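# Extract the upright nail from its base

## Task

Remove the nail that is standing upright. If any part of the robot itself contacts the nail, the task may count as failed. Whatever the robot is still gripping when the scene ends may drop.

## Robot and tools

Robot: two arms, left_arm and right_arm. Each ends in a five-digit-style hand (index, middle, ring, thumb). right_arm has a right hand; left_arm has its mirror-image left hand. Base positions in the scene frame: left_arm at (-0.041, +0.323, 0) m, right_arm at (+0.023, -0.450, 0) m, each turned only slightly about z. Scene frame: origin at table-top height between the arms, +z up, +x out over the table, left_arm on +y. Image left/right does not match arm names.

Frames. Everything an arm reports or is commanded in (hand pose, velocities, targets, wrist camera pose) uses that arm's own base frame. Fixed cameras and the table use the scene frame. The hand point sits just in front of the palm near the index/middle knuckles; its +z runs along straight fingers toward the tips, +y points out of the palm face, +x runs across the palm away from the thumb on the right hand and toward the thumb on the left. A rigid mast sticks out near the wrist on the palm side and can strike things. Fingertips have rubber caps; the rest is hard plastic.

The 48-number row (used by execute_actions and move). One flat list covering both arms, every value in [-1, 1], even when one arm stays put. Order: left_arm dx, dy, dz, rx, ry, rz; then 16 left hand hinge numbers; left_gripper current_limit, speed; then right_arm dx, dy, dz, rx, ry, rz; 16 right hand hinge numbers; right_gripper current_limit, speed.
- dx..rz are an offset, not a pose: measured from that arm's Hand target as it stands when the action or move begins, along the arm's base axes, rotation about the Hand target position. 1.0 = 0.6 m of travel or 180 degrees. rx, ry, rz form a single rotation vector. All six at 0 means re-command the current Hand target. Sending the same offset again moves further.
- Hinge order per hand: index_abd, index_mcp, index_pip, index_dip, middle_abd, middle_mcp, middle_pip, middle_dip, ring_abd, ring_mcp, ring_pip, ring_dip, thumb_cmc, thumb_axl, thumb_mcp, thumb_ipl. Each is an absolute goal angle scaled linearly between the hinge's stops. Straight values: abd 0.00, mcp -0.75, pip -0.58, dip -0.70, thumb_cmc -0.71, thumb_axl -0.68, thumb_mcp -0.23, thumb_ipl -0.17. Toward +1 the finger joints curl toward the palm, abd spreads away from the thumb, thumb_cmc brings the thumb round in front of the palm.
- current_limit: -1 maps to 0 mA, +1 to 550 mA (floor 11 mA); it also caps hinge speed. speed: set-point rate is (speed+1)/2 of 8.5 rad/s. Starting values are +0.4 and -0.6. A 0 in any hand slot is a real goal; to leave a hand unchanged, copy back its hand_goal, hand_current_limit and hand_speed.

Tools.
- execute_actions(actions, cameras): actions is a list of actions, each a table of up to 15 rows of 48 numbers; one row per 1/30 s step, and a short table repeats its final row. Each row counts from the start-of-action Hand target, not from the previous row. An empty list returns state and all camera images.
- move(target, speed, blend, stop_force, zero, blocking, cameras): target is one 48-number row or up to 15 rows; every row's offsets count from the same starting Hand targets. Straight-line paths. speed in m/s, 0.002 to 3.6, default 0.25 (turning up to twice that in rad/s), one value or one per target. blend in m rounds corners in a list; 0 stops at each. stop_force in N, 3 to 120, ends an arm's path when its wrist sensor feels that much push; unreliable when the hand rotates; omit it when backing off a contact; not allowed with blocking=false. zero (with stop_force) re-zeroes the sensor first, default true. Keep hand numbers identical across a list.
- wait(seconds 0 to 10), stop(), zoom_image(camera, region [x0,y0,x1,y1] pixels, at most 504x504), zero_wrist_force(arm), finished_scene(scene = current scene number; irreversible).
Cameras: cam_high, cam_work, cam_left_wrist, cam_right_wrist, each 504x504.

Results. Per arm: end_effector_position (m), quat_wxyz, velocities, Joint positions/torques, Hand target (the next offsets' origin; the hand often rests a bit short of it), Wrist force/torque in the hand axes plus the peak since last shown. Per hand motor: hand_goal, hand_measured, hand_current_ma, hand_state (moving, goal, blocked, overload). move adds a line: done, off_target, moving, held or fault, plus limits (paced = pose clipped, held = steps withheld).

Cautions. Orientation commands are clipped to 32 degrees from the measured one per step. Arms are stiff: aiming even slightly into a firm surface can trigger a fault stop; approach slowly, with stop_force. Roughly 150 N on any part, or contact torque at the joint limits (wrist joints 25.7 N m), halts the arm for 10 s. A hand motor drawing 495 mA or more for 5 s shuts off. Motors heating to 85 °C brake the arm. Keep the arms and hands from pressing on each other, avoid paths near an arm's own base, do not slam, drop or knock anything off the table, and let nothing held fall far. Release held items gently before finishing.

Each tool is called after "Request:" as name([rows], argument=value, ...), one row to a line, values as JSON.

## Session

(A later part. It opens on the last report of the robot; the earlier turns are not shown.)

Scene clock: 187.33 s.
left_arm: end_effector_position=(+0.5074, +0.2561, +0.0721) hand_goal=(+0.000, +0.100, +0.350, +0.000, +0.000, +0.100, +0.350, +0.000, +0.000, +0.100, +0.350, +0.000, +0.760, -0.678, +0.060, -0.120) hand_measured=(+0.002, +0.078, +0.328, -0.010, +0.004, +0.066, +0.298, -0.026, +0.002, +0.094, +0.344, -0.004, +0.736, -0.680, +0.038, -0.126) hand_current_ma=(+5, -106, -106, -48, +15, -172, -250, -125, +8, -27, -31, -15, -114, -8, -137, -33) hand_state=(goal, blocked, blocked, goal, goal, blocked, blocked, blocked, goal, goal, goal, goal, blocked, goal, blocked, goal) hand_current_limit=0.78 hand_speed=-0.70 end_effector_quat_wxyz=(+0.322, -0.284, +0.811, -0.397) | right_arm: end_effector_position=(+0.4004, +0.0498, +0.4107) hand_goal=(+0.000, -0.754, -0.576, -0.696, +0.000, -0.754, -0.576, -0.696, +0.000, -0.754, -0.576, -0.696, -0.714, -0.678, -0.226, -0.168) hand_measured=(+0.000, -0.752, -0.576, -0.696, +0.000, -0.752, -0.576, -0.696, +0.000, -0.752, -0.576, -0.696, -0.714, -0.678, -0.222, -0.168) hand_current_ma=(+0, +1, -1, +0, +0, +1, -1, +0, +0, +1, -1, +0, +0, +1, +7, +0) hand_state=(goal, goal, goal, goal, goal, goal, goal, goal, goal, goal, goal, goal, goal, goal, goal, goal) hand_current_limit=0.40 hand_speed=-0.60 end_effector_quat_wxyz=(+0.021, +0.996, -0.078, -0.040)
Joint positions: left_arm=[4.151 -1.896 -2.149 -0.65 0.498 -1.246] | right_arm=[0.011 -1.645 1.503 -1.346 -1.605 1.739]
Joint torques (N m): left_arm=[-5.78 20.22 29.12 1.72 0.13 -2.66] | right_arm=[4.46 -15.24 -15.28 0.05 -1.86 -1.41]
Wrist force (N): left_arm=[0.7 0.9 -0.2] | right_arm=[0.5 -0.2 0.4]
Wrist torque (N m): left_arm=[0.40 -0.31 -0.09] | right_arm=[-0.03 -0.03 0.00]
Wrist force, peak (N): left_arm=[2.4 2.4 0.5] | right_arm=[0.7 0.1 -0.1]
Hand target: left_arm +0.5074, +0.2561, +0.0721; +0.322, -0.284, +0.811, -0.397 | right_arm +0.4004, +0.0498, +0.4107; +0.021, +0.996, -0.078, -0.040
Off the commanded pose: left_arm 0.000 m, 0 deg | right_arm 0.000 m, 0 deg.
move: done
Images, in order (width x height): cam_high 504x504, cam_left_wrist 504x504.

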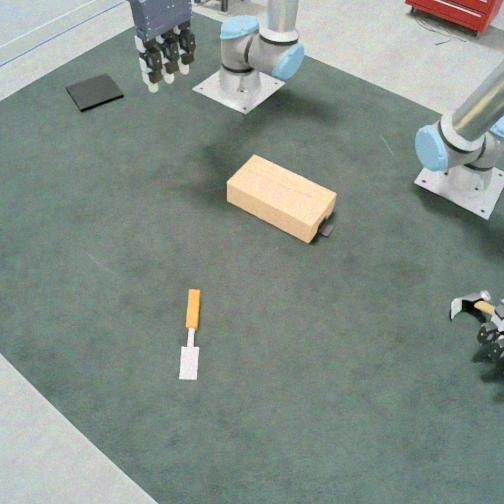

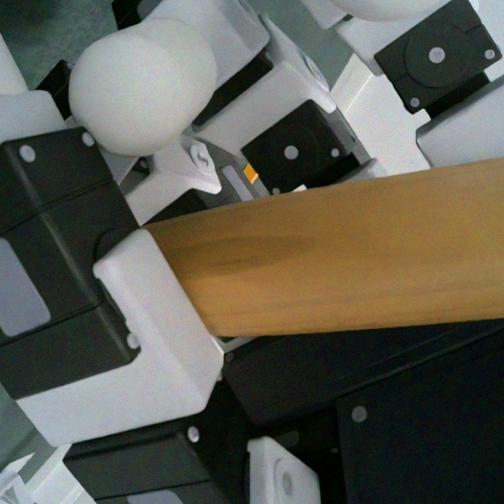

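Request:
move([
  [0,0,0,0,0,0, 0,0.2,0.5,0.15,0,0.2,0.5,0.15,0,0.2,0.5,0.15,0.76,-0.677,0.1,-0.0,0.78,-0.7, 0,0,0,0,0,0, 0,-0.754,-0.576,-0.696,0,-0.754,-0.576,-0.696,0,-0.754,-0.576,-0.696,-0.714,-0.678,-0.226,-0.168,0.4,-0.6],
])

Request:
move([
  [0,0,0,0,0,0, 0,0.35,0.65,0.3,0,0.35,0.65,0.3,0,0.35,0.65,0.3,0.76,-0.677,0.1,-0.0,0.78,-0.7, 0,0,0,0,0,0, 0,-0.754,-0.576,-0.696,0,-0.754,-0.576,-0.696,0,-0.754,-0.576,-0.696,-0.714,-0.678,-0.226,-0.168,0.4,-0.6],
], cameras=["cam_high","cam_left_wrist"])

Scene clock: 188.70 s.
left_arm: end_effector_position=(+0.5074, +0.2561, +0.0721) hand_goal=(+0.000, +0.200, +0.500, +0.150, +0.000, +0.200, +0.500, +0.150, +0.000, +0.200, +0.500, +0.150, +0.760, -0.678, +0.100, +0.000) hand_measured=(+0.002, +0.118, +0.386, +0.106, +0.006, +0.132, +0.458, +0.138, +0.002, +0.194, +0.494, +0.146, +0.732, -0.682, +0.080, -0.002) hand_current_ma=(+5, -429, -490, -214, +22, -346, -200, -60, +8, -33, -32, -14, -134, -18, -121, -16) hand_state=(goal, blocked, blocked, blocked, goal, blocked, blocked, goal, goal, goal, goal, goal, blocked, goal, goal, goal) hand_current_limit=0.78 hand_speed=-0.70 end_effector_quat_wxyz=(+0.322, -0.284, +0.811, -0.397) | right_arm: end_effector_position=(+0.4004, +0.0498, +0.4107) hand_goal=(+0.000, -0.754, -0.576, -0.696, +0.000, -0.754, -0.576, -0.696, +0.000, -0.754, -0.576, -0.696, -0.714, -0.678, -0.226, -0.168) hand_measured=(+0.000, -0.752, -0.576, -0.696, +0.000, -0.752, -0.576, -0.696, +0.000, -0.752, -0.576, -0.696, -0.714, -0.678, -0.222, -0.168) hand_current_ma=(+0, +1, -1, +0, +0, +1, -1, +0, +0, +1, -1, +0, +0, +1, +7, +0) hand_state=(goal, goal, goal, goal, goal, goal, goal, goal, goal, goal, goal, goal, goal, goal, goal, goal) hand_current_limit=0.40 hand_speed=-0.60 end_effector_quat_wxyz=(+0.021, +0.996, -0.078, -0.040)
Joint positions: left_arm=[4.151 -1.896 -2.149 -0.65 0.498 -1.246] | right_arm=[0.011 -1.645 1.503 -1.346 -1.605 1.739]
Joint torques (N m): left_arm=[-6.67 24.27 27.78 2.33 -2.5 -2.57] | right_arm=[4.16 -14.57 -15.02 -0.03 -1.87 -1.57]
Wrist force (N): left_arm=[2.0 4.5 1.1] | right_arm=[0.2 -0.2 0.0]
Wrist torque (N m): left_arm=[0.52 -0.46 0.25] | right_arm=[0.01 0.02 -0.04]
Wrist force, peak (N): left_arm=[1.9 4.9 0.7] | right_arm=[0.6 -0.5 0.0]
Hand target: left_arm +0.5074, +0.2561, +0.0721; +0.322, -0.284, +0.811, -0.397 | right_arm +0.4004, +0.0498, +0.4107; +0.021, +0.996, -0.078, -0.040
Off the commanded pose: left_arm 0.000 m, 0 deg | right_arm 0.000 m, 0 deg.
move: done

Scene clock: 189.23 s.
left_arm: end_effector_position=(+0.5074, +0.2561, +0.0721) hand_goal=(+0.000, +0.350, +0.650, +0.300, +0.000, +0.350, +0.650, +0.300, +0.000, +0.350, +0.650, +0.300, +0.760, -0.678, +0.100, +0.000) hand_measured=(+0.008, +0.208, +0.512, +0.270, +0.006, +0.182, +0.462, +0.246, +0.002, +0.232, +0.534, +0.230, +0.748, -0.682, +0.096, -0.002) hand_current_ma=(+34, -490, -490, -141, +22, -490, -489, -260, +8, -490, -490, -340, -59, -18, -20, -16) hand_state=(goal, blocked, blocked, blocked, goal, blocked, blocked, blocked, goal, blocked, blocked, blocked, goal, goal, goal, goal) hand_current_limit=0.78 hand_speed=-0.70 end_effector_quat_wxyz=(+0.322, -0.284, +0.811, -0.397) | right_arm: end_effector_position=(+0.4004, +0.0498, +0.4107) hand_goal=(+0.000, -0.754, -0.576, -0.696, +0.000, -0.754, -0.576, -0.696, +0.000, -0.754, -0.576, -0.696, -0.714, -0.678, -0.226, -0.168) hand_measured=(+0.000, -0.752, -0.576, -0.696, +0.000, -0.752, -0.576, -0.696, +0.000, -0.752, -0.576, -0.696, -0.714, -0.678, -0.222, -0.168) hand_current_ma=(+0, +1, -1, +0, +0, +1, -1, +0, +0, +1, -1, +0, +0, +1, +7, +0) hand_state=(goal, goal, goal, goal, goal, goal, goal, goal, goal, goal, goal, goal, goal, goal, goal, goal) hand_current_limit=0.40 hand_speed=-0.60 end_effector_quat_wxyz=(+0.021, +0.996, -0.078, -0.040)
Joint positions: left_arm=[4.151 -1.896 -2.149 -0.65 0.498 -1.246] | right_arm=[0.011 -1.645 1.503 -1.346 -1.605 1.739]
Joint torques (N m): left_arm=[-6.37 27.52 28.15 2.49 -2.66 -2.62] | right_arm=[4.99 -14.86 -14.3 0.12 -1.92 -1.41]
Wrist force (N): left_arm=[2.4 5.1 2.1] | right_arm=[0.5 -0.3 0.1]
Wrist torque (N m): left_arm=[0.33 -0.59 0.46] | right_arm=[-0.02 -0.03 0.00]
Wrist force, peak (N): left_arm=[2.7 6.3 0.7] | right_arm=[0.7 0.0 0.3]
Hand target: left_arm +0.5074, +0.2561, +0.0721; +0.322, -0.284, +0.811, -0.397 | right_arm +0.4004, +0.0498, +0.4107; +0.021, +0.996, -0.078, -0.040
Off the commanded pose: left_arm 0.000 m, 0 deg | right_arm 0.000 m, 0 deg.
move: done
Images, in order (width x height): cam_high 504x504, cam_left_wrist 504x504.

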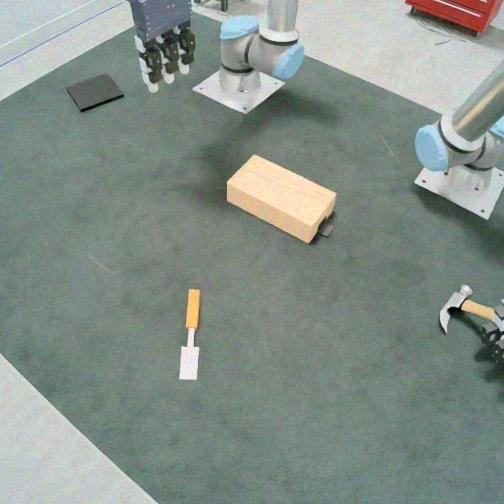

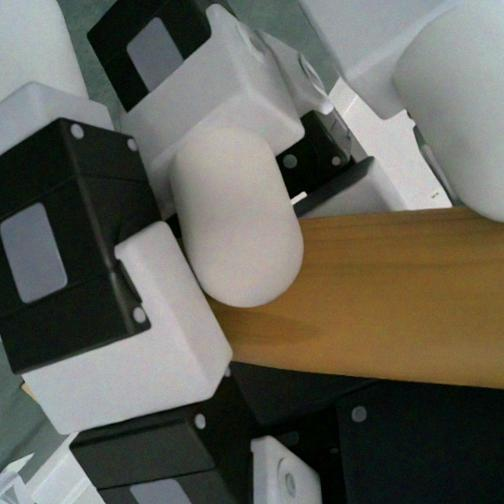

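Request:
zoom_image(camera="cam_high", region=[400, 250, 504, 390])

Scaled by 3.600 from the camera's 504x504 image, which has a finer 720x720 frame.

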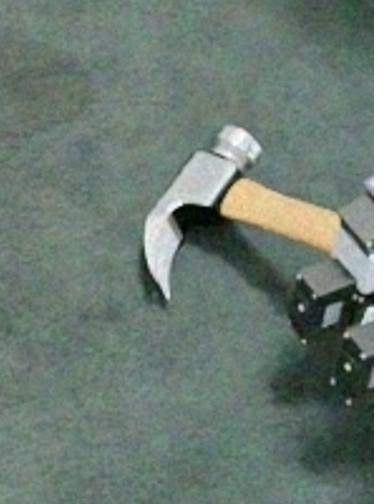

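Request:
move([
  [0,0,0.3,0,0,0, 0,0.35,0.65,0.3,0,0.35,0.65,0.3,0,0.35,0.65,0.3,0.76,-0.677,0.1,-0.0,0.78,-0.7, 0,0,0,0,0,0, 0,-0.754,-0.576,-0.696,0,-0.754,-0.576,-0.696,0,-0.754,-0.576,-0.696,-0.714,-0.678,-0.226,-0.168,0.4,-0.6],
], speed=0.1, cameras=["cam_high","cam_left_wrist"])

Scene clock: 194.17 s.
left_arm: end_effector_position=(+0.5074, +0.2561, +0.2522) hand_goal=(+0.000, +0.350, +0.650, +0.300, +0.000, +0.350, +0.650, +0.300, +0.000, +0.350, +0.650, +0.300, +0.760, -0.678, +0.100, +0.000) hand_measured=(+0.008, +0.208, +0.512, +0.270, +0.006, +0.182, +0.462, +0.246, +0.002, +0.232, +0.534, +0.230, +0.748, -0.682, +0.096, -0.002) hand_current_ma=(+32, -489, -490, -141, +22, -489, -489, -260, +8, -490, -489, -340, -59, -17, -20, -16) hand_state=(goal, blocked, blocked, blocked, goal, blocked, blocked, blocked, goal, blocked, blocked, blocked, goal, goal, goal, goal) hand_current_limit=0.78 hand_speed=-0.70 end_effector_quat_wxyz=(+0.322, -0.284, +0.811, -0.397) | right_arm: end_effector_position=(+0.4004, +0.0498, +0.4107) hand_goal=(+0.000, -0.754, -0.576, -0.696, +0.000, -0.754, -0.576, -0.696, +0.000, -0.754, -0.576, -0.696, -0.714, -0.678, -0.226, -0.168) hand_measured=(+0.000, -0.752, -0.576, -0.696, +0.000, -0.752, -0.576, -0.696, +0.000, -0.752, -0.576, -0.696, -0.714, -0.678, -0.222, -0.168) hand_current_ma=(+0, +1, -1, +0, +0, +1, -1, +0, +0, +1, -1, +0, +0, +1, +7, +0) hand_state=(goal, goal, goal, goal, goal, goal, goal, goal, goal, goal, goal, goal, goal, goal, goal, goal) hand_current_limit=0.40 hand_speed=-0.60 end_effector_quat_wxyz=(+0.021, +0.996, -0.078, -0.040)
Joint positions: left_arm=[4.151 -1.609 -1.926 -1.161 0.498 -1.246] | right_arm=[0.011 -1.645 1.503 -1.346 -1.605 1.739]
Joint torques (N m): left_arm=[6.83 16.66 16.43 2.75 -2.71 -0.58] | right_arm=[3.98 -14.48 -15.13 0 -2.12 -1.42]
Wrist force (N): left_arm=[2.5 5.4 1.8] | right_arm=[0.1 -0.1 0.3]
Wrist torque (N m): left_arm=[0.39 -0.63 0.47] | right_arm=[0.00 0.03 -0.03]
Wrist force, peak (N): left_arm=[3.2 6.8 2.3] | right_arm=[0.8 -0.4 -0.1]
Hand target: left_arm +0.5074, +0.2561, +0.2521; +0.322, -0.284, +0.811, -0.397 | right_arm +0.4004, +0.0498, +0.4107; +0.021, +0.996, -0.078, -0.040
Off the commanded pose: left_arm 0.000 m, 0 deg | right_arm 0.000 m, 0 deg.
move: done
Images, in order (width x height): cam_high 504x504, cam_left_wrist 504x504.

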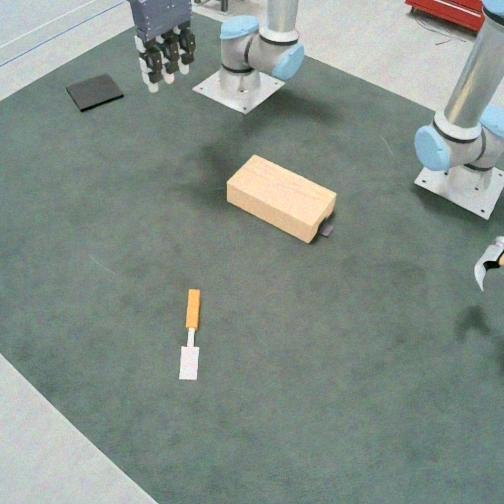

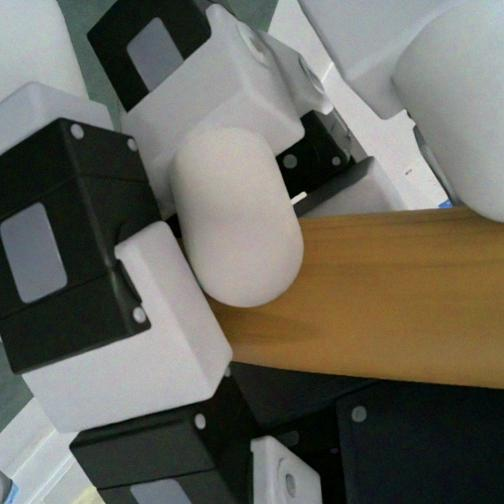

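Request:
move([
  [0.1243,-0.8233,0.06,0.1813,-0.3303,-0.473, 0,0.35,0.65,0.3,0,0.35,0.65,0.3,0,0.35,0.65,0.3,0.76,-0.677,0.1,-0.0,0.78,-0.7, 0,0,0,0,0,0, 0,-0.754,-0.576,-0.696,0,-0.754,-0.576,-0.696,0,-0.754,-0.576,-0.696,-0.714,-0.678,-0.226,-0.168,0.4,-0.6],
], speed=0.25, cameras=["cam_high","cam_work","cam_left_wrist"])

Scene clock: 199.20 s.
left_arm: end_effector_position=(+0.5820, -0.2378, +0.2881) hand_goal=(+0.000, +0.350, +0.650, +0.300, +0.000, +0.350, +0.650, +0.300, +0.000, +0.350, +0.650, +0.300, +0.760, -0.678, +0.100, +0.000) hand_measured=(+0.002, +0.322, +0.598, +0.256, +0.006, +0.256, +0.492, +0.254, +0.002, +0.232, +0.546, +0.256, +0.748, -0.682, +0.100, -0.002) hand_current_ma=(+5, -146, -252, -212, +22, -487, -489, -225, +8, -489, -490, -210, -59, -17, -1, -10) hand_state=(goal, blocked, blocked, blocked, goal, blocked, blocked, blocked, goal, blocked, blocked, blocked, goal, goal, goal, goal) hand_current_limit=0.78 hand_speed=-0.70 end_effector_quat_wxyz=(+0.364, +0.605, +0.607, -0.365) | right_arm: end_effector_position=(+0.4004, +0.0498, +0.4107) hand_goal=(+0.000, -0.754, -0.576, -0.696, +0.000, -0.754, -0.576, -0.696, +0.000, -0.754, -0.576, -0.696, -0.714, -0.678, -0.226, -0.168) hand_measured=(+0.000, -0.752, -0.576, -0.696, +0.000, -0.752, -0.576, -0.696, +0.000, -0.752, -0.576, -0.696, -0.714, -0.678, -0.222, -0.168) hand_current_ma=(+0, +1, -1, +0, +0, +1, -1, +0, +0, +1, -1, +0, +0, +1, +7, +0) hand_state=(goal, goal, goal, goal, goal, goal, goal, goal, goal, goal, goal, goal, goal, goal, goal, goal) hand_current_limit=0.40 hand_speed=-0.60 end_effector_quat_wxyz=(+0.021, +0.996, -0.078, -0.040)
Joint positions: left_arm=[3.32 -1.617 -1.888 -1.528 0.517 0.365] | right_arm=[0.011 -1.645 1.503 -1.346 -1.605 1.739]
Joint torques (N m): left_arm=[-7.7 37.91 19.64 3.95 -1.94 -0.33] | right_arm=[4.19 -15.47 -15.16 -0.32 -1.77 -1.5]
Wrist force (N): left_arm=[5.1 0.6 1.3] | right_arm=[0.3 -0.3 -0.1]
Wrist torque (N m): left_arm=[-0.12 -0.83 0.41] | right_arm=[-0.02 0.00 -0.03]
Wrist force, peak (N): left_arm=[6.0 -4.8 1.8] | right_arm=[0.7 -0.4 0.5]
Hand target: left_arm +0.5820, -0.2379, +0.2881; +0.364, +0.605, +0.607, -0.365 | right_arm +0.4004, +0.0498, +0.4107; +0.021, +0.996, -0.078, -0.040
Off the commanded pose: left_arm 0.000 m, 0 deg | right_arm 0.000 m, 0 deg.
move: done
Images, in order (width x height): cam_high 504x504, cam_work 504x504, cam_left_wrist 504x504.

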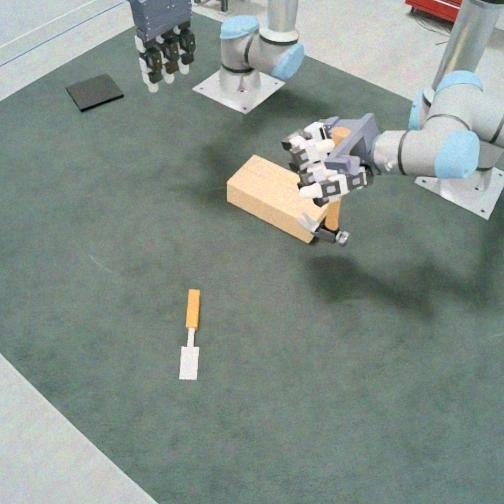

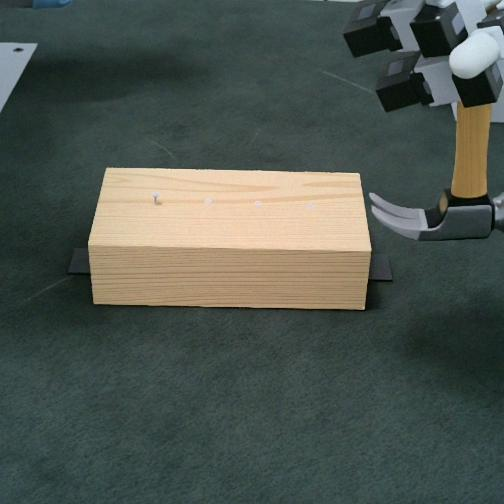

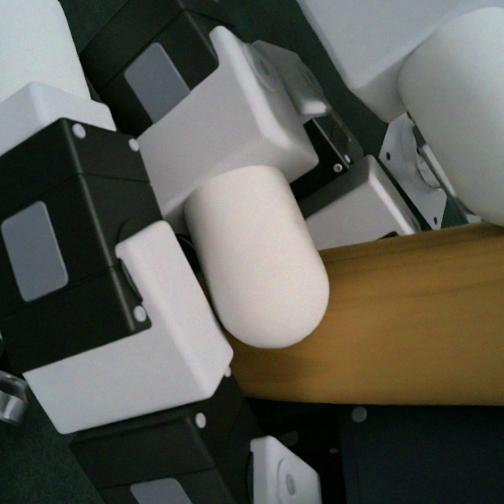

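Request:
zoom_image(camera="cam_work", region=[90, 160, 230, 260])

Request:
zoom_image(camera="cam_work", region=[344, 140, 504, 260])

Request:
zoom_image(camera="cam_high", region=[260, 110, 380, 260])

Scaled by 3.600 from the camera's 504x504 image, which has a finer 720x720 frame.

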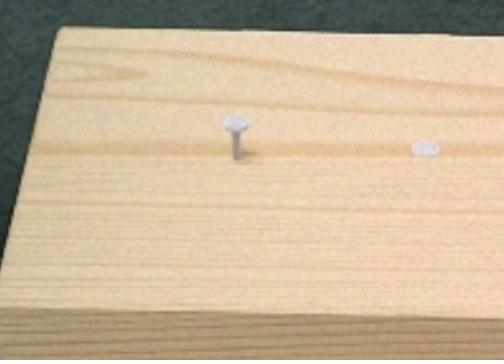

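Scaled by 3.150 from the camera's 504x504 image, which has a finer 720x720 frame.

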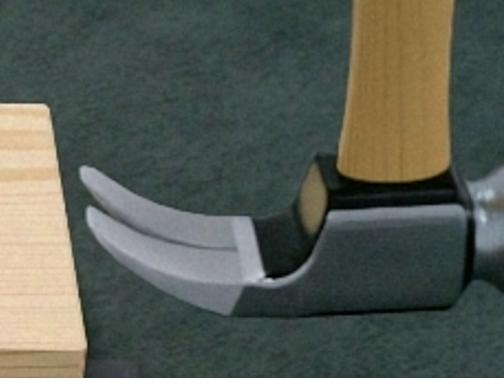

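Scaled by 3.360 from the camera's 504x504 image, which has a finer 720x720 frame.

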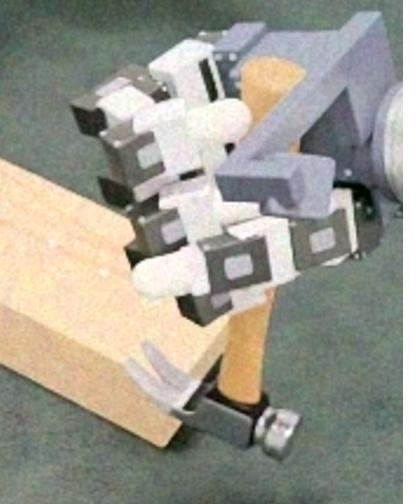

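Request:
move([
  [0,0,0,0,0,0, 0,0.35,0.65,0.3,0,0.35,0.65,0.3,0,0.35,0.65,0.3,0.76,-0.677,0.1,-0.0,0.6,-0.7, -0.083,-0.417,0,0,0,0, 0,-0.754,-0.576,-0.696,0,-0.754,-0.576,-0.696,0,-0.754,-0.576,-0.696,-0.714,-0.678,-0.226,-0.168,0.4,-0.6],
], speed=0.3)

Scene clock: 205.10 s.
left_arm: end_effector_position=(+0.5820, -0.2379, +0.2881) hand_goal=(+0.000, +0.350, +0.650, +0.300, +0.000, +0.350, +0.650, +0.300, +0.000, +0.350, +0.650, +0.300, +0.760, -0.678, +0.100, +0.000) hand_measured=(+0.002, +0.322, +0.598, +0.256, +0.006, +0.256, +0.492, +0.254, +0.002, +0.232, +0.546, +0.256, +0.748, -0.682, +0.100, -0.002) hand_current_ma=(+5, -146, -252, -212, +22, -440, -440, -225, +8, -440, -440, -210, -59, -17, -1, -10) hand_state=(goal, blocked, blocked, blocked, goal, blocked, blocked, blocked, goal, blocked, blocked, blocked, goal, goal, goal, goal) hand_current_limit=0.60 hand_speed=-0.70 end_effector_quat_wxyz=(+0.364, +0.605, +0.607, -0.365) | right_arm: end_effector_position=(+0.3507, -0.2004, +0.4107) hand_goal=(+0.000, -0.754, -0.576, -0.696, +0.000, -0.754, -0.576, -0.696, +0.000, -0.754, -0.576, -0.696, -0.714, -0.678, -0.226, -0.168) hand_measured=(+0.000, -0.752, -0.576, -0.696, +0.000, -0.754, -0.576, -0.696, +0.000, -0.752, -0.576, -0.696, -0.714, -0.678, -0.222, -0.168) hand_current_ma=(+0, +1, -1, +0, +0, +1, -1, +0, +0, +1, -1, +0, +0, +1, +7, +0) hand_state=(goal, goal, goal, goal, goal, goal, goal, goal, goal, goal, goal, goal, goal, goal, goal, goal) hand_current_limit=0.40 hand_speed=-0.60 end_effector_quat_wxyz=(+0.021, +0.996, -0.078, -0.040)
Joint positions: left_arm=[3.32 -1.617 -1.888 -1.528 0.517 0.365] | right_arm=[-0.593 -1.781 1.627 -1.368 -1.646 1.136]
Joint torques (N m): left_arm=[-8.67 37.1 38.26 4.56 -0.49 2.84] | right_arm=[-9.45 -23.56 -20.31 0.47 0.52 -1.67]
Wrist force (N): left_arm=[5.1 -0.6 1.8] | right_arm=[0.3 -0.6 -0.2]
Wrist torque (N m): left_arm=[-0.18 -0.84 0.28] | right_arm=[-0.05 -0.04 -0.08]
Wrist force, peak (N): left_arm=[5.6 -0.4 2.2] | right_arm=[0.8 -2.9 0.1]
Hand target: left_arm +0.5820, -0.2379, +0.2881; +0.364, +0.605, +0.607, -0.365 | right_arm +0.3506, -0.2004, +0.4107; +0.021, +0.996, -0.078, -0.040
Off the commanded pose: left_arm 0.000 m, 0 deg | right_arm 0.000 m, 0 deg.
move: done

Request:
move([
  [0,0,0,0,0,0, 0,0.55,0.85,0.5,0,0.5,0.8,0.5,0,0.5,0.8,0.5,0.76,-0.677,0.1,-0.0,0.7,-0.7, 0,0,0,0,0,0, 0,-0.754,-0.576,-0.696,0,-0.754,-0.576,-0.696,0,-0.754,-0.576,-0.696,-0.714,-0.678,-0.226,-0.168,0.4,-0.6],
])

Request:
move([
  [-0.167,-0.373,-0.036,0.2,0,0, 0,0.55,0.85,0.5,0,0.5,0.8,0.5,0,0.5,0.8,0.5,0.76,-0.677,0.1,-0.0,0.7,-0.7, 0,0,0,0,0,0, 0,-0.754,-0.576,-0.696,0,-0.754,-0.576,-0.696,0,-0.754,-0.576,-0.696,-0.714,-0.678,-0.226,-0.168,0.4,-0.6],
], speed=0.15, cameras=["cam_high","cam_work","cam_left_wrist"])

Scene clock: 208.67 s.
left_arm: end_effector_position=(+0.5820, -0.2379, +0.2881) hand_goal=(+0.000, +0.550, +0.850, +0.500, +0.000, +0.500, +0.800, +0.500, +0.000, +0.500, +0.800, +0.500, +0.760, -0.678, +0.100, +0.000) hand_measured=(+0.002, +0.326, +0.598, +0.266, +0.006, +0.256, +0.492, +0.258, +0.000, +0.222, +0.546, +0.332, +0.748, -0.682, +0.100, -0.002) hand_current_ma=(+5, -467, -468, -468, +22, -467, -468, -468, -4, -467, -468, -468, -59, -17, +0, -10) hand_state=(goal, blocked, blocked, blocked, goal, blocked, blocked, blocked, goal, blocked, blocked, blocked, goal, goal, goal, goal) hand_current_limit=0.70 hand_speed=-0.70 end_effector_quat_wxyz=(+0.364, +0.605, +0.607, -0.365) | right_arm: end_effector_position=(+0.3506, -0.2004, +0.4107) hand_goal=(+0.000, -0.754, -0.576, -0.696, +0.000, -0.754, -0.576, -0.696, +0.000, -0.754, -0.576, -0.696, -0.714, -0.678, -0.226, -0.168) hand_measured=(+0.000, -0.752, -0.576, -0.696, +0.000, -0.754, -0.576, -0.696, +0.000, -0.752, -0.576, -0.696, -0.714, -0.678, -0.222, -0.168) hand_current_ma=(+0, +1, -1, +0, +0, +1, -1, +0, +0, +1, -1, +0, +0, +1, +7, +0) hand_state=(goal, goal, goal, goal, goal, goal, goal, goal, goal, goal, goal, goal, goal, goal, goal, goal) hand_current_limit=0.40 hand_speed=-0.60 end_effector_quat_wxyz=(+0.021, +0.996, -0.078, -0.040)
Joint positions: left_arm=[3.32 -1.617 -1.888 -1.528 0.517 0.365] | right_arm=[-0.593 -1.781 1.627 -1.368 -1.646 1.136]
Joint torques (N m): left_arm=[-8.3 37.66 37.92 4.36 -1.06 2.78] | right_arm=[-10.19 -24.72 -14.52 0.36 -1.99 -1.68]
Wrist force (N): left_arm=[5.5 -0.3 1.8] | right_arm=[-0.3 -0.6 0.2]
Wrist torque (N m): left_arm=[-0.13 -0.86 0.29] | right_arm=[-0.06 0.03 -0.10]
Wrist force, peak (N): left_arm=[5.9 -0.4 1.8] | right_arm=[-0.2 -0.8 -0.2]
Hand target: left_arm +0.5820, -0.2379, +0.2881; +0.364, +0.605, +0.607, -0.365 | right_arm +0.3506, -0.2004, +0.4107; +0.021, +0.996, -0.078, -0.040
Off the commanded pose: left_arm 0.000 m, 0 deg | right_arm 0.000 m, 0 deg.
move: done

Scene clock: 211.23 s.
left_arm: end_effector_position=(+0.4818, -0.4617, +0.2665) hand_goal=(+0.000, +0.550, +0.850, +0.500, +0.000, +0.500, +0.800, +0.500, +0.000, +0.500, +0.800, +0.500, +0.760, -0.678, +0.100, +0.000) hand_measured=(+0.002, +0.326, +0.598, +0.268, +0.006, +0.256, +0.492, +0.258, +0.000, +0.222, +0.546, +0.332, +0.748, -0.682, +0.102, -0.002) hand_current_ma=(+5, -467, -467, -468, +22, -468, -468, -468, -4, -467, -468, -467, -53, -17, +7, -8) hand_state=(goal, blocked, blocked, blocked, goal, blocked, blocked, blocked, goal, blocked, blocked, blocked, goal, goal, goal, goal) hand_current_limit=0.70 hand_speed=-0.70 end_effector_quat_wxyz=(+0.159, +0.688, +0.689, -0.159) | right_arm: end_effector_position=(+0.3506, -0.2004, +0.4107) hand_goal=(+0.000, -0.754, -0.576, -0.696, +0.000, -0.754, -0.576, -0.696, +0.000, -0.754, -0.576, -0.696, -0.714, -0.678, -0.226, -0.168) hand_measured=(+0.000, -0.752, -0.576, -0.696, +0.000, -0.754, -0.576, -0.696, +0.000, -0.752, -0.576, -0.696, -0.714, -0.678, -0.222, -0.168) hand_current_ma=(+0, +1, -1, +0, +0, +1, -1, +0, +0, +1, -1, +0, +0, +1, +7, +0) hand_state=(goal, goal, goal, goal, goal, goal, goal, goal, goal, goal, goal, goal, goal, goal, goal, goal) hand_current_limit=0.40 hand_speed=-0.60 end_effector_quat_wxyz=(+0.021, +0.996, -0.078, -0.040)
Joint positions: left_arm=[2.621 -1.724 -1.738 -1.012 1.18 -0.57] | right_arm=[-0.593 -1.781 1.627 -1.368 -1.646 1.136]
Joint torques (N m): left_arm=[-7.27 41.69 22.05 5 1.2 0.81] | right_arm=[-9.94 -24.89 -13.99 0.29 -1.96 -1.66]
Wrist force (N): left_arm=[2.9 -0.4 4.5] | right_arm=[0.0 -0.6 -0.3]
Wrist torque (N m): left_arm=[-0.22 -0.88 0.11] | right_arm=[-0.02 0.01 -0.08]
Wrist force, peak (N): left_arm=[6.1 0.3 0.8] | right_arm=[0.0 -0.9 0.1]
Hand target: left_arm +0.4818, -0.4617, +0.2665; +0.159, +0.688, +0.689, -0.159 | right_arm +0.3506, -0.2004, +0.4107; +0.021, +0.996, -0.078, -0.040
Off the commanded pose: left_arm 0.000 m, 0 deg | right_arm 0.000 m, 0 deg.
move: done
Images, in order (width x height): cam_high 504x504, cam_work 504x504, cam_left_wrist 504x504.

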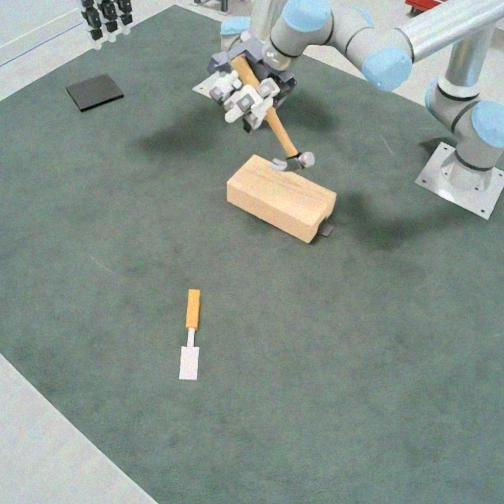

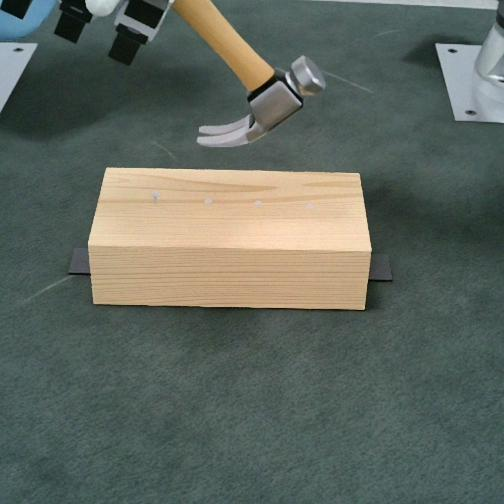

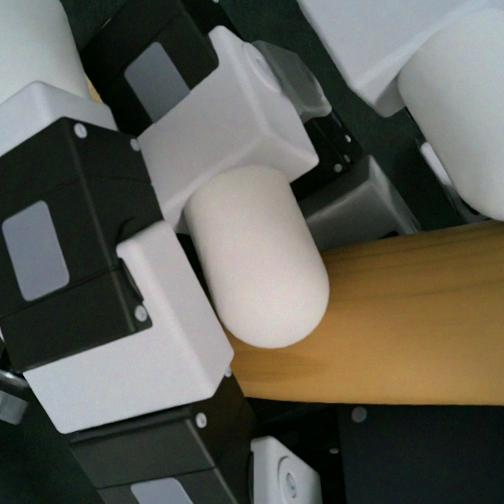

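Request:
zoom_image(camera="cam_work", region=[130, 40, 340, 220])

Request:
zoom_image(camera="cam_high", region=[220, 100, 350, 230])

Scaled by 2.400 from the camera's 504x504 image, which has a finer 720x720 frame.

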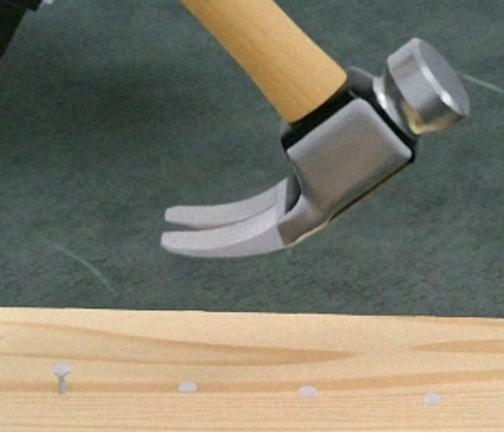

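Scaled by 3.877 from the camera's 504x504 image, which has a finer 720x720 frame.

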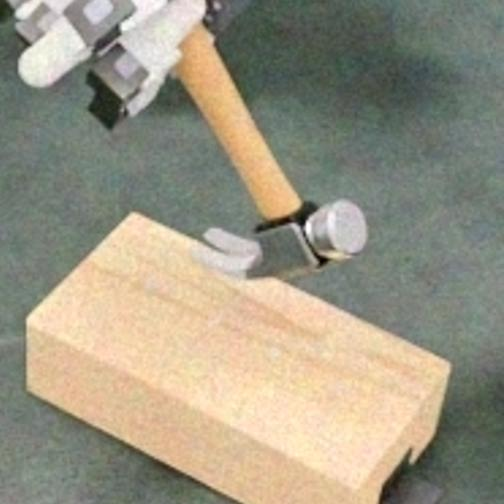

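Request:
zoom_image(camera="cam_work", region=[185, 110, 265, 160])

Scaled by 6.300 from the camera's 504x504 image, which has a finer 720x720 frame.

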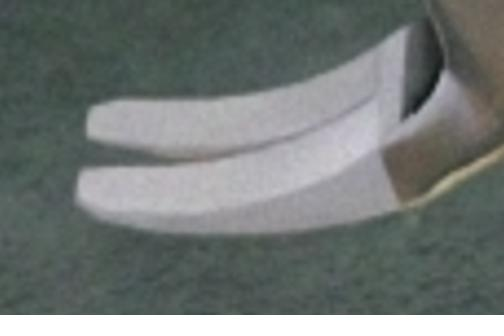

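Request:
move([
  [0,0,-0.085,0,0,0, 0,0.55,0.85,0.5,0,0.5,0.8,0.5,0,0.5,0.8,0.5,0.76,-0.677,0.1,-0.0,0.7,-0.7, 0,0,0,0,0,0, 0,-0.754,-0.576,-0.696,0,-0.754,-0.576,-0.696,0,-0.754,-0.576,-0.696,-0.714,-0.678,-0.226,-0.168,0.4,-0.6],
], speed=0.05, stop_force=12, cameras=["cam_high","cam_work"])

Request:
zoom_image(camera="cam_work", region=[130, 130, 270, 230])

Request:
zoom_image(camera="cam_high", region=[240, 130, 320, 200])

Scene clock: 219.07 s.
left_arm: end_effector_position=(+0.4818, -0.4617, +0.2155) hand_goal=(+0.000, +0.550, +0.850, +0.500, +0.000, +0.500, +0.800, +0.500, +0.000, +0.500, +0.800, +0.500, +0.760, -0.678, +0.100, +0.000) hand_measured=(+0.002, +0.326, +0.598, +0.268, +0.006, +0.256, +0.492, +0.258, +0.000, +0.222, +0.546, +0.332, +0.748, -0.682, +0.102, -0.002) hand_current_ma=(+5, -468, -467, -467, +22, -467, -468, -468, -4, -467, -468, -468, -53, -17, +7, -8) hand_state=(goal, blocked, blocked, blocked, goal, blocked, blocked, blocked, goal, blocked, blocked, blocked, goal, goal, goal, goal) hand_current_limit=0.70 hand_speed=-0.70 end_effector_quat_wxyz=(+0.159, +0.688, +0.689, -0.159) | right_arm: end_effector_position=(+0.3506, -0.2004, +0.4107) hand_goal=(+0.000, -0.754, -0.576, -0.696, +0.000, -0.754, -0.576, -0.696, +0.000, -0.754, -0.576, -0.696, -0.714, -0.678, -0.226, -0.168) hand_measured=(+0.000, -0.752, -0.576, -0.696, +0.000, -0.754, -0.576, -0.696, +0.000, -0.752, -0.576, -0.696, -0.714, -0.678, -0.222, -0.168) hand_current_ma=(+0, +1, -1, +0, +0, +1, -1, +0, +0, +1, -1, +0, +0, +1, +7, +0) hand_state=(goal, goal, goal, goal, goal, goal, goal, goal, goal, goal, goal, goal, goal, goal, goal, goal) hand_current_limit=0.40 hand_speed=-0.60 end_effector_quat_wxyz=(+0.021, +0.996, -0.078, -0.040)
Joint positions: left_arm=[2.62 -1.77 -1.823 -0.881 1.18 -0.57] | right_arm=[-0.593 -1.781 1.627 -1.368 -1.646 1.136]
Joint torques (N m): left_arm=[-1.55 45.77 38.23 4.5 -0.35 2.52] | right_arm=[-9.02 -24.71 -14.03 0.08 -1.39 -1.65]
Wrist force (N): left_arm=[2.9 -0.2 4.5] | right_arm=[0.1 -0.4 -0.3]
Wrist torque (N m): left_arm=[-0.21 -0.89 0.13] | right_arm=[0.01 0.00 -0.07]
Wrist force, peak (N): left_arm=[3.5 -0.2 5.5] | right_arm=[-0.1 -0.7 -0.4]
Hand target: left_arm +0.4818, -0.4617, +0.2155; +0.159, +0.688, +0.689, -0.159 | right_arm +0.3506, -0.2004, +0.4107; +0.021, +0.996, -0.078, -0.040
Off the commanded pose: left_arm 0.000 m, 0 deg | right_arm 0.000 m, 0 deg.
move: done
Images, in order (width x height): cam_high 504x504, cam_work 504x504.

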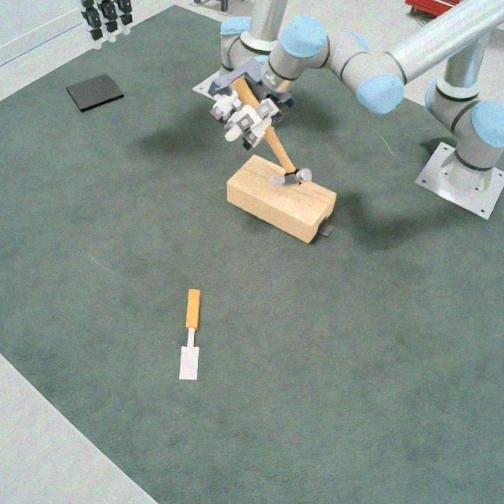

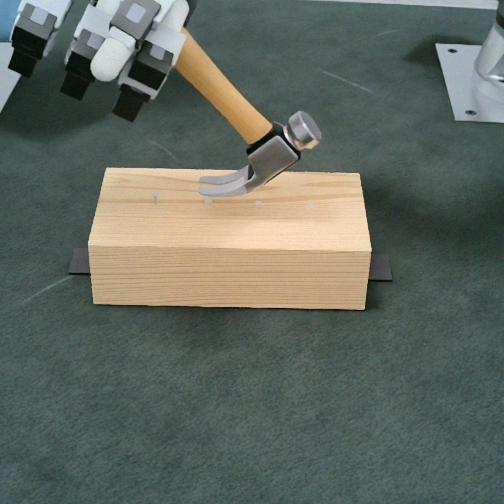

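Scaled by 3.600 from the camera's 504x504 image, which has a finer 720x720 frame.

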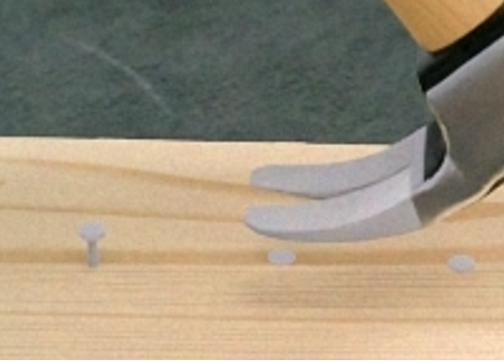

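Scaled by 6.300 from the camera's 504x504 image, which has a finer 720x720 frame.

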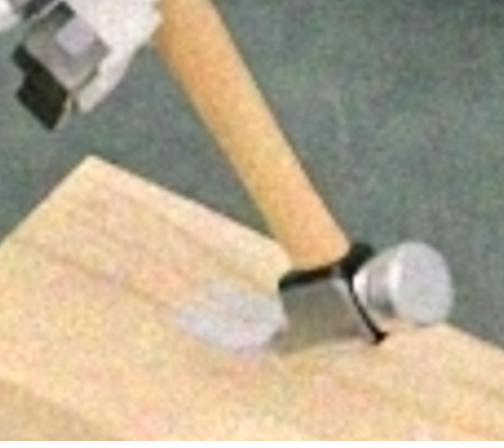

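Request:
move([
  [0,0,-0.045,0,0,0, 0,0.55,0.85,0.5,0,0.5,0.8,0.5,0,0.5,0.8,0.5,0.76,-0.677,0.1,-0.0,0.7,-0.7, 0,0,0,0,0,0, 0,-0.754,-0.576,-0.696,0,-0.754,-0.576,-0.696,0,-0.754,-0.576,-0.696,-0.714,-0.678,-0.226,-0.168,0.4,-0.6],
], speed=0.012, stop_force=5, cameras=["cam_work"])

Request:
zoom_image(camera="cam_work", region=[130, 150, 270, 250])

Scene clock: 223.10 s.
left_arm: end_effector_position=(+0.4818, -0.4617, +0.1899) hand_goal=(+0.000, +0.550, +0.850, +0.500, +0.000, +0.500, +0.800, +0.500, +0.000, +0.500, +0.800, +0.500, +0.760, -0.678, +0.100, +0.000) hand_measured=(+0.002, +0.326, +0.598, +0.268, +0.006, +0.256, +0.492, +0.258, -0.002, +0.222, +0.546, +0.332, +0.748, -0.682, +0.102, -0.002) hand_current_ma=(+4, -467, -467, -468, +20, -468, -467, -467, -11, -467, -468, -468, -53, -17, +7, -8) hand_state=(goal, blocked, blocked, blocked, goal, blocked, blocked, blocked, goal, blocked, blocked, blocked, goal, goal, goal, goal) hand_current_limit=0.70 hand_speed=-0.70 end_effector_quat_wxyz=(+0.159, +0.688, +0.689, -0.159) | right_arm: end_effector_position=(+0.3506, -0.2004, +0.4107) hand_goal=(+0.000, -0.754, -0.576, -0.696, +0.000, -0.754, -0.576, -0.696, +0.000, -0.754, -0.576, -0.696, -0.714, -0.678, -0.226, -0.168) hand_measured=(+0.000, -0.752, -0.576, -0.696, +0.000, -0.754, -0.576, -0.696, +0.000, -0.752, -0.576, -0.696, -0.714, -0.678, -0.222, -0.168) hand_current_ma=(+0, +1, -1, +0, +0, +1, -1, +0, +0, +1, -1, +0, +0, +1, +7, +0) hand_state=(goal, goal, goal, goal, goal, goal, goal, goal, goal, goal, goal, goal, goal, goal, goal, goal) hand_current_limit=0.40 hand_speed=-0.60 end_effector_quat_wxyz=(+0.021, +0.996, -0.078, -0.040)
Joint positions: left_arm=[2.62 -1.799 -1.86 -0.814 1.18 -0.57] | right_arm=[-0.593 -1.781 1.627 -1.368 -1.646 1.136]
Joint torques (N m): left_arm=[4.1 42.62 34.34 4.46 1.54 1.97] | right_arm=[-10.08 -24.19 -13.69 0.11 -1.27 -1.79]
Wrist force (N): left_arm=[-0.4 0.5 0.1] | right_arm=[0.1 -0.4 -0.2]
Wrist torque (N m): left_arm=[0.06 -0.58 -0.02] | right_arm=[0.00 -0.02 -0.07]
Wrist force, peak (N): left_arm=[-7.7 0.1 -8.0] | right_arm=[-0.3 -0.8 -0.2]
Hand target: left_arm +0.4818, -0.4617, +0.1899; +0.159, +0.688, +0.689, -0.159 (not the last commanded pose) | right_arm +0.3506, -0.2004, +0.4107; +0.021, +0.996, -0.078, -0.040
Off the commanded pose: left_arm 0.001 m, 0 deg | right_arm 0.000 m, 0 deg.
move: contact (left_arm)
Images, in order (width x height): cam_work 504x504.

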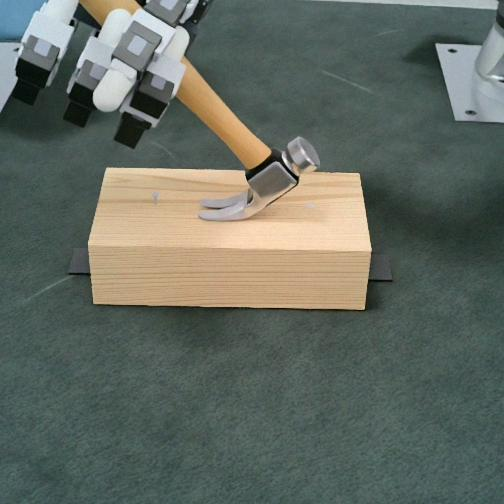

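Scaled by 3.600 from the camera's 504x504 image, which has a finer 720x720 frame.

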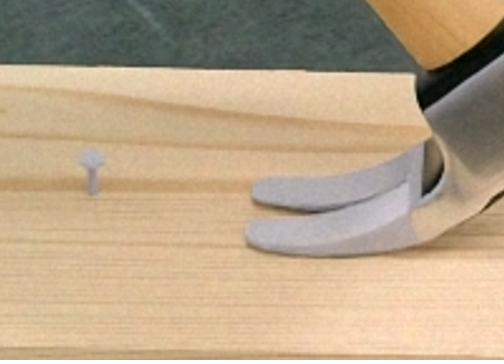

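Request:
move([
  [0,0,0.007,0,0,0, 0,0.55,0.85,0.5,0,0.5,0.8,0.5,0,0.5,0.8,0.5,0.76,-0.677,0.1,-0.0,0.7,-0.7, 0,0,0,0,0,0, 0,-0.754,-0.576,-0.696,0,-0.754,-0.576,-0.696,0,-0.754,-0.576,-0.696,-0.714,-0.678,-0.226,-0.168,0.4,-0.6],
  [-0.02,-0.045,0.007,0,0,0, 0,0.55,0.85,0.5,0,0.5,0.8,0.5,0,0.5,0.8,0.5,0.76,-0.677,0.1,-0.0,0.7,-0.7, 0,0,0,0,0,0, 0,-0.754,-0.576,-0.696,0,-0.754,-0.576,-0.696,0,-0.754,-0.576,-0.696,-0.714,-0.678,-0.226,-0.168,0.4,-0.6],
], speed=0.03, cameras=["cam_work","cam_high"])

Request:
zoom_image(camera="cam_work", region=[140, 170, 220, 230])

Request:
zoom_image(camera="cam_high", region=[240, 130, 320, 200])

Scene clock: 226.30 s.
left_arm: end_effector_position=(+0.4698, -0.4888, +0.1941) hand_goal=(+0.000, +0.550, +0.850, +0.500, +0.000, +0.500, +0.800, +0.500, +0.000, +0.500, +0.800, +0.500, +0.760, -0.678, +0.100, +0.000) hand_measured=(+0.002, +0.326, +0.598, +0.268, +0.006, +0.256, +0.492, +0.258, -0.002, +0.222, +0.546, +0.332, +0.748, -0.682, +0.102, -0.002) hand_current_ma=(+4, -467, -468, -468, +20, -468, -467, -468, -11, -467, -468, -468, -53, -17, +7, -8) hand_state=(goal, blocked, blocked, blocked, goal, blocked, blocked, blocked, goal, blocked, blocked, blocked, goal, goal, goal, goal) hand_current_limit=0.70 hand_speed=-0.70 end_effector_quat_wxyz=(+0.159, +0.688, +0.690, -0.159) | right_arm: end_effector_position=(+0.3506, -0.2004, +0.4107) hand_goal=(+0.000, -0.754, -0.576, -0.696, +0.000, -0.754, -0.576, -0.696, +0.000, -0.754, -0.576, -0.696, -0.714, -0.678, -0.226, -0.168) hand_measured=(+0.000, -0.752, -0.576, -0.696, +0.000, -0.754, -0.576, -0.696, +0.000, -0.752, -0.576, -0.696, -0.714, -0.678, -0.222, -0.168) hand_current_ma=(+0, +1, -1, +0, +0, +1, -1, +0, +0, +1, -1, +0, +0, +1, +7, +0) hand_state=(goal, goal, goal, goal, goal, goal, goal, goal, goal, goal, goal, goal, goal, goal, goal, goal) hand_current_limit=0.40 hand_speed=-0.60 end_effector_quat_wxyz=(+0.021, +0.996, -0.078, -0.040)
Joint positions: left_arm=[2.566 -1.821 -1.825 -0.806 1.194 -0.628] | right_arm=[-0.593 -1.781 1.627 -1.368 -1.646 1.136]
Joint torques (N m): left_arm=[7.93 42.98 17.55 3.22 -0.17 2.72] | right_arm=[-9.94 -24.62 -15.56 -0.02 -0.66 -1.66]
Wrist force (N): left_arm=[3.0 -0.3 4.6] | right_arm=[0.2 -0.4 0.1]
Wrist torque (N m): left_arm=[-0.23 -0.89 0.26] | right_arm=[-0.05 -0.03 -0.06]
Wrist force, peak (N): left_arm=[3.0 -0.4 5.4] | right_arm=[0.2 -0.8 0.2]
Hand target: left_arm +0.4698, -0.4887, +0.1941; +0.159, +0.688, +0.689, -0.159 | right_arm +0.3506, -0.2004, +0.4107; +0.021, +0.996, -0.078, -0.040
Off the commanded pose: left_arm 0.000 m, 0 deg | right_arm 0.000 m, 0 deg.
move: done
Images, in order (width x height): cam_high 504x504, cam_work 504x504.

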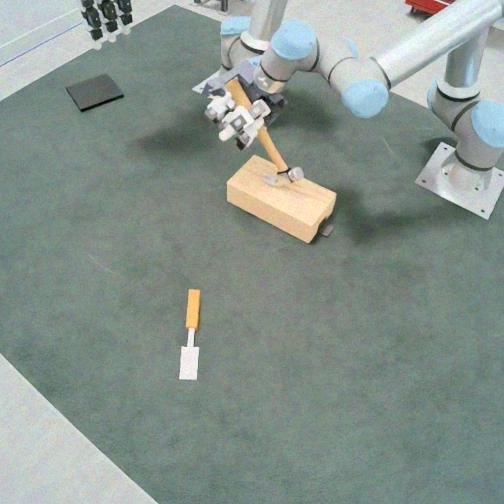

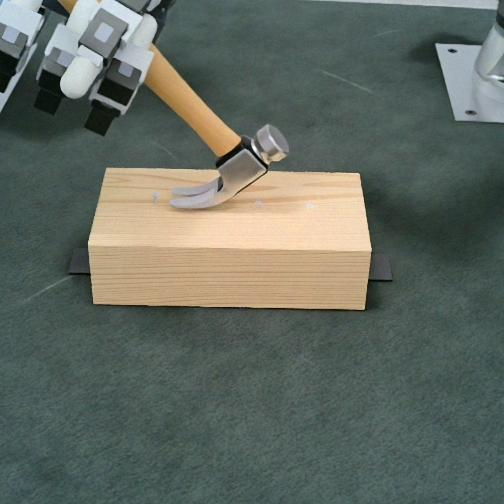

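Scaled by 6.300 from the camera's 504x504 image, which has a finer 720x720 frame.

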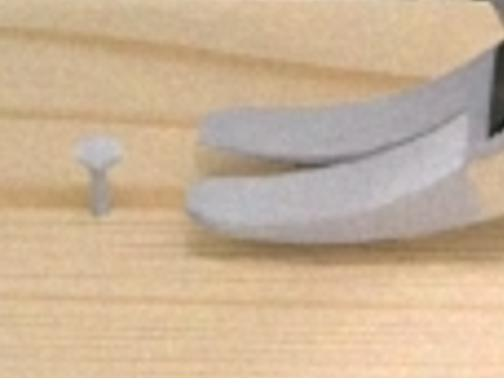

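Scaled by 6.300 from the camera's 504x504 image, which has a finer 720x720 frame.

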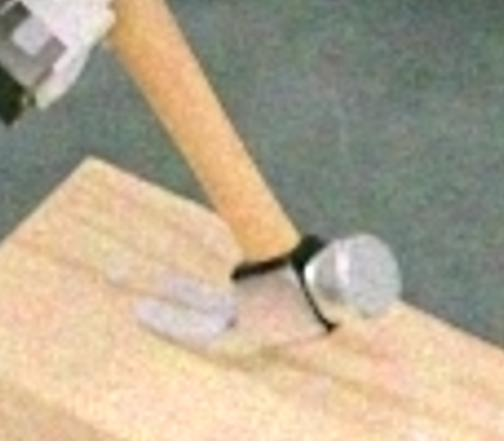

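Request:
move([
  [0,0,-0.005,0,0,0, 0,0.55,0.85,0.5,0,0.5,0.8,0.5,0,0.5,0.8,0.5,0.76,-0.677,0.1,-0.0,0.7,-0.7, 0,0,0,0,0,0, 0,-0.754,-0.576,-0.696,0,-0.754,-0.576,-0.696,0,-0.754,-0.576,-0.696,-0.714,-0.678,-0.226,-0.168,0.4,-0.6],
  [0,-0.035,-0.005,0,0,0, 0,0.55,0.85,0.5,0,0.5,0.8,0.5,0,0.5,0.8,0.5,0.76,-0.677,0.1,-0.0,0.7,-0.7, 0,0,0,0,0,0, 0,-0.754,-0.576,-0.696,0,-0.754,-0.576,-0.696,0,-0.754,-0.576,-0.696,-0.714,-0.678,-0.226,-0.168,0.4,-0.6],
], speed=0.02, stop_force=7, cameras=["cam_work"])

Request:
zoom_image(camera="cam_work", region=[130, 160, 210, 220])

Scene clock: 229.90 s.
left_arm: end_effector_position=(+0.4698, -0.5097, +0.1911) hand_goal=(+0.000, +0.550, +0.850, +0.500, +0.000, +0.500, +0.800, +0.500, +0.000, +0.500, +0.800, +0.500, +0.760, -0.678, +0.100, +0.000) hand_measured=(+0.002, +0.326, +0.598, +0.268, +0.006, +0.256, +0.492, +0.258, -0.002, +0.222, +0.546, +0.332, +0.748, -0.682, +0.102, -0.002) hand_current_ma=(+4, -467, -467, -467, +20, -468, -467, -467, -11, -467, -468, -468, -53, -17, +7, -8) hand_state=(goal, blocked, blocked, blocked, goal, blocked, blocked, blocked, goal, blocked, blocked, blocked, goal, goal, goal, goal) hand_current_limit=0.70 hand_speed=-0.70 end_effector_quat_wxyz=(+0.159, +0.688, +0.689, -0.159) | right_arm: end_effector_position=(+0.3506, -0.2004, +0.4107) hand_goal=(+0.000, -0.754, -0.576, -0.696, +0.000, -0.754, -0.576, -0.696, +0.000, -0.754, -0.576, -0.696, -0.714, -0.678, -0.226, -0.168) hand_measured=(+0.000, -0.752, -0.576, -0.696, +0.000, -0.754, -0.576, -0.696, +0.000, -0.752, -0.576, -0.696, -0.714, -0.678, -0.222, -0.168) hand_current_ma=(+0, +1, -1, +0, +0, +1, -1, +0, +0, +1, -1, +0, +0, +1, +7, +0) hand_state=(goal, goal, goal, goal, goal, goal, goal, goal, goal, goal, goal, goal, goal, goal, goal, goal) hand_current_limit=0.40 hand_speed=-0.60 end_effector_quat_wxyz=(+0.021, +0.996, -0.078, -0.040)
Joint positions: left_arm=[2.535 -1.86 -1.785 -0.795 1.202 -0.66] | right_arm=[-0.593 -1.781 1.627 -1.368 -1.646 1.136]
Joint torques (N m): left_arm=[7.04 48.55 13.66 2.63 -1.78 2.71] | right_arm=[-9.46 -25.77 -15.15 -0.05 -0.39 -1.81]
Wrist force (N): left_arm=[2.8 0.5 4.7] | right_arm=[0.0 -0.4 0.0]
Wrist torque (N m): left_arm=[-0.31 -0.78 0.32] | right_arm=[0.00 -0.01 -0.08]
Wrist force, peak (N): left_arm=[3.7 0.8 5.4] | right_arm=[-0.4 -0.6 0.2]
Hand target: left_arm +0.4698, -0.5097, +0.1911; +0.159, +0.688, +0.689, -0.159 | right_arm +0.3506, -0.2004, +0.4107; +0.021, +0.996, -0.078, -0.040
Off the commanded pose: left_arm 0.000 m, 0 deg | right_arm 0.000 m, 0 deg.
move: done
Images, in order (width x height): cam_work 504x504.

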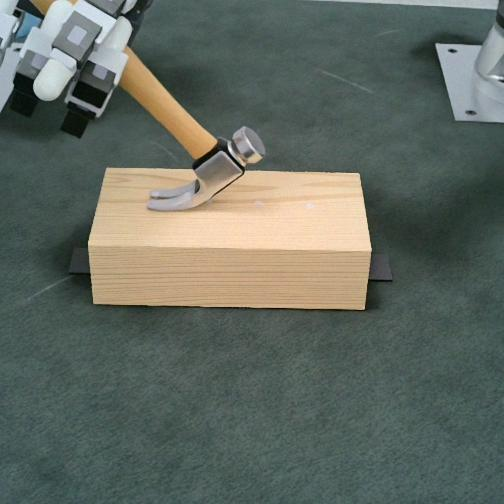

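Scaled by 6.300 from the camera's 504x504 image, which has a finer 720x720 frame.

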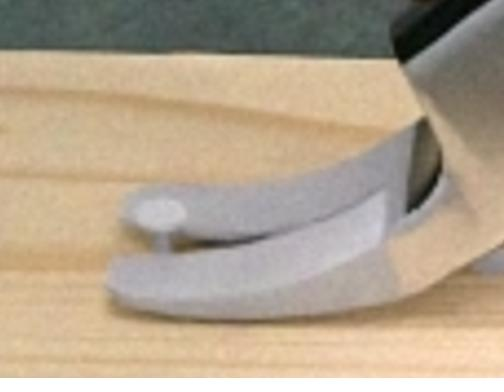

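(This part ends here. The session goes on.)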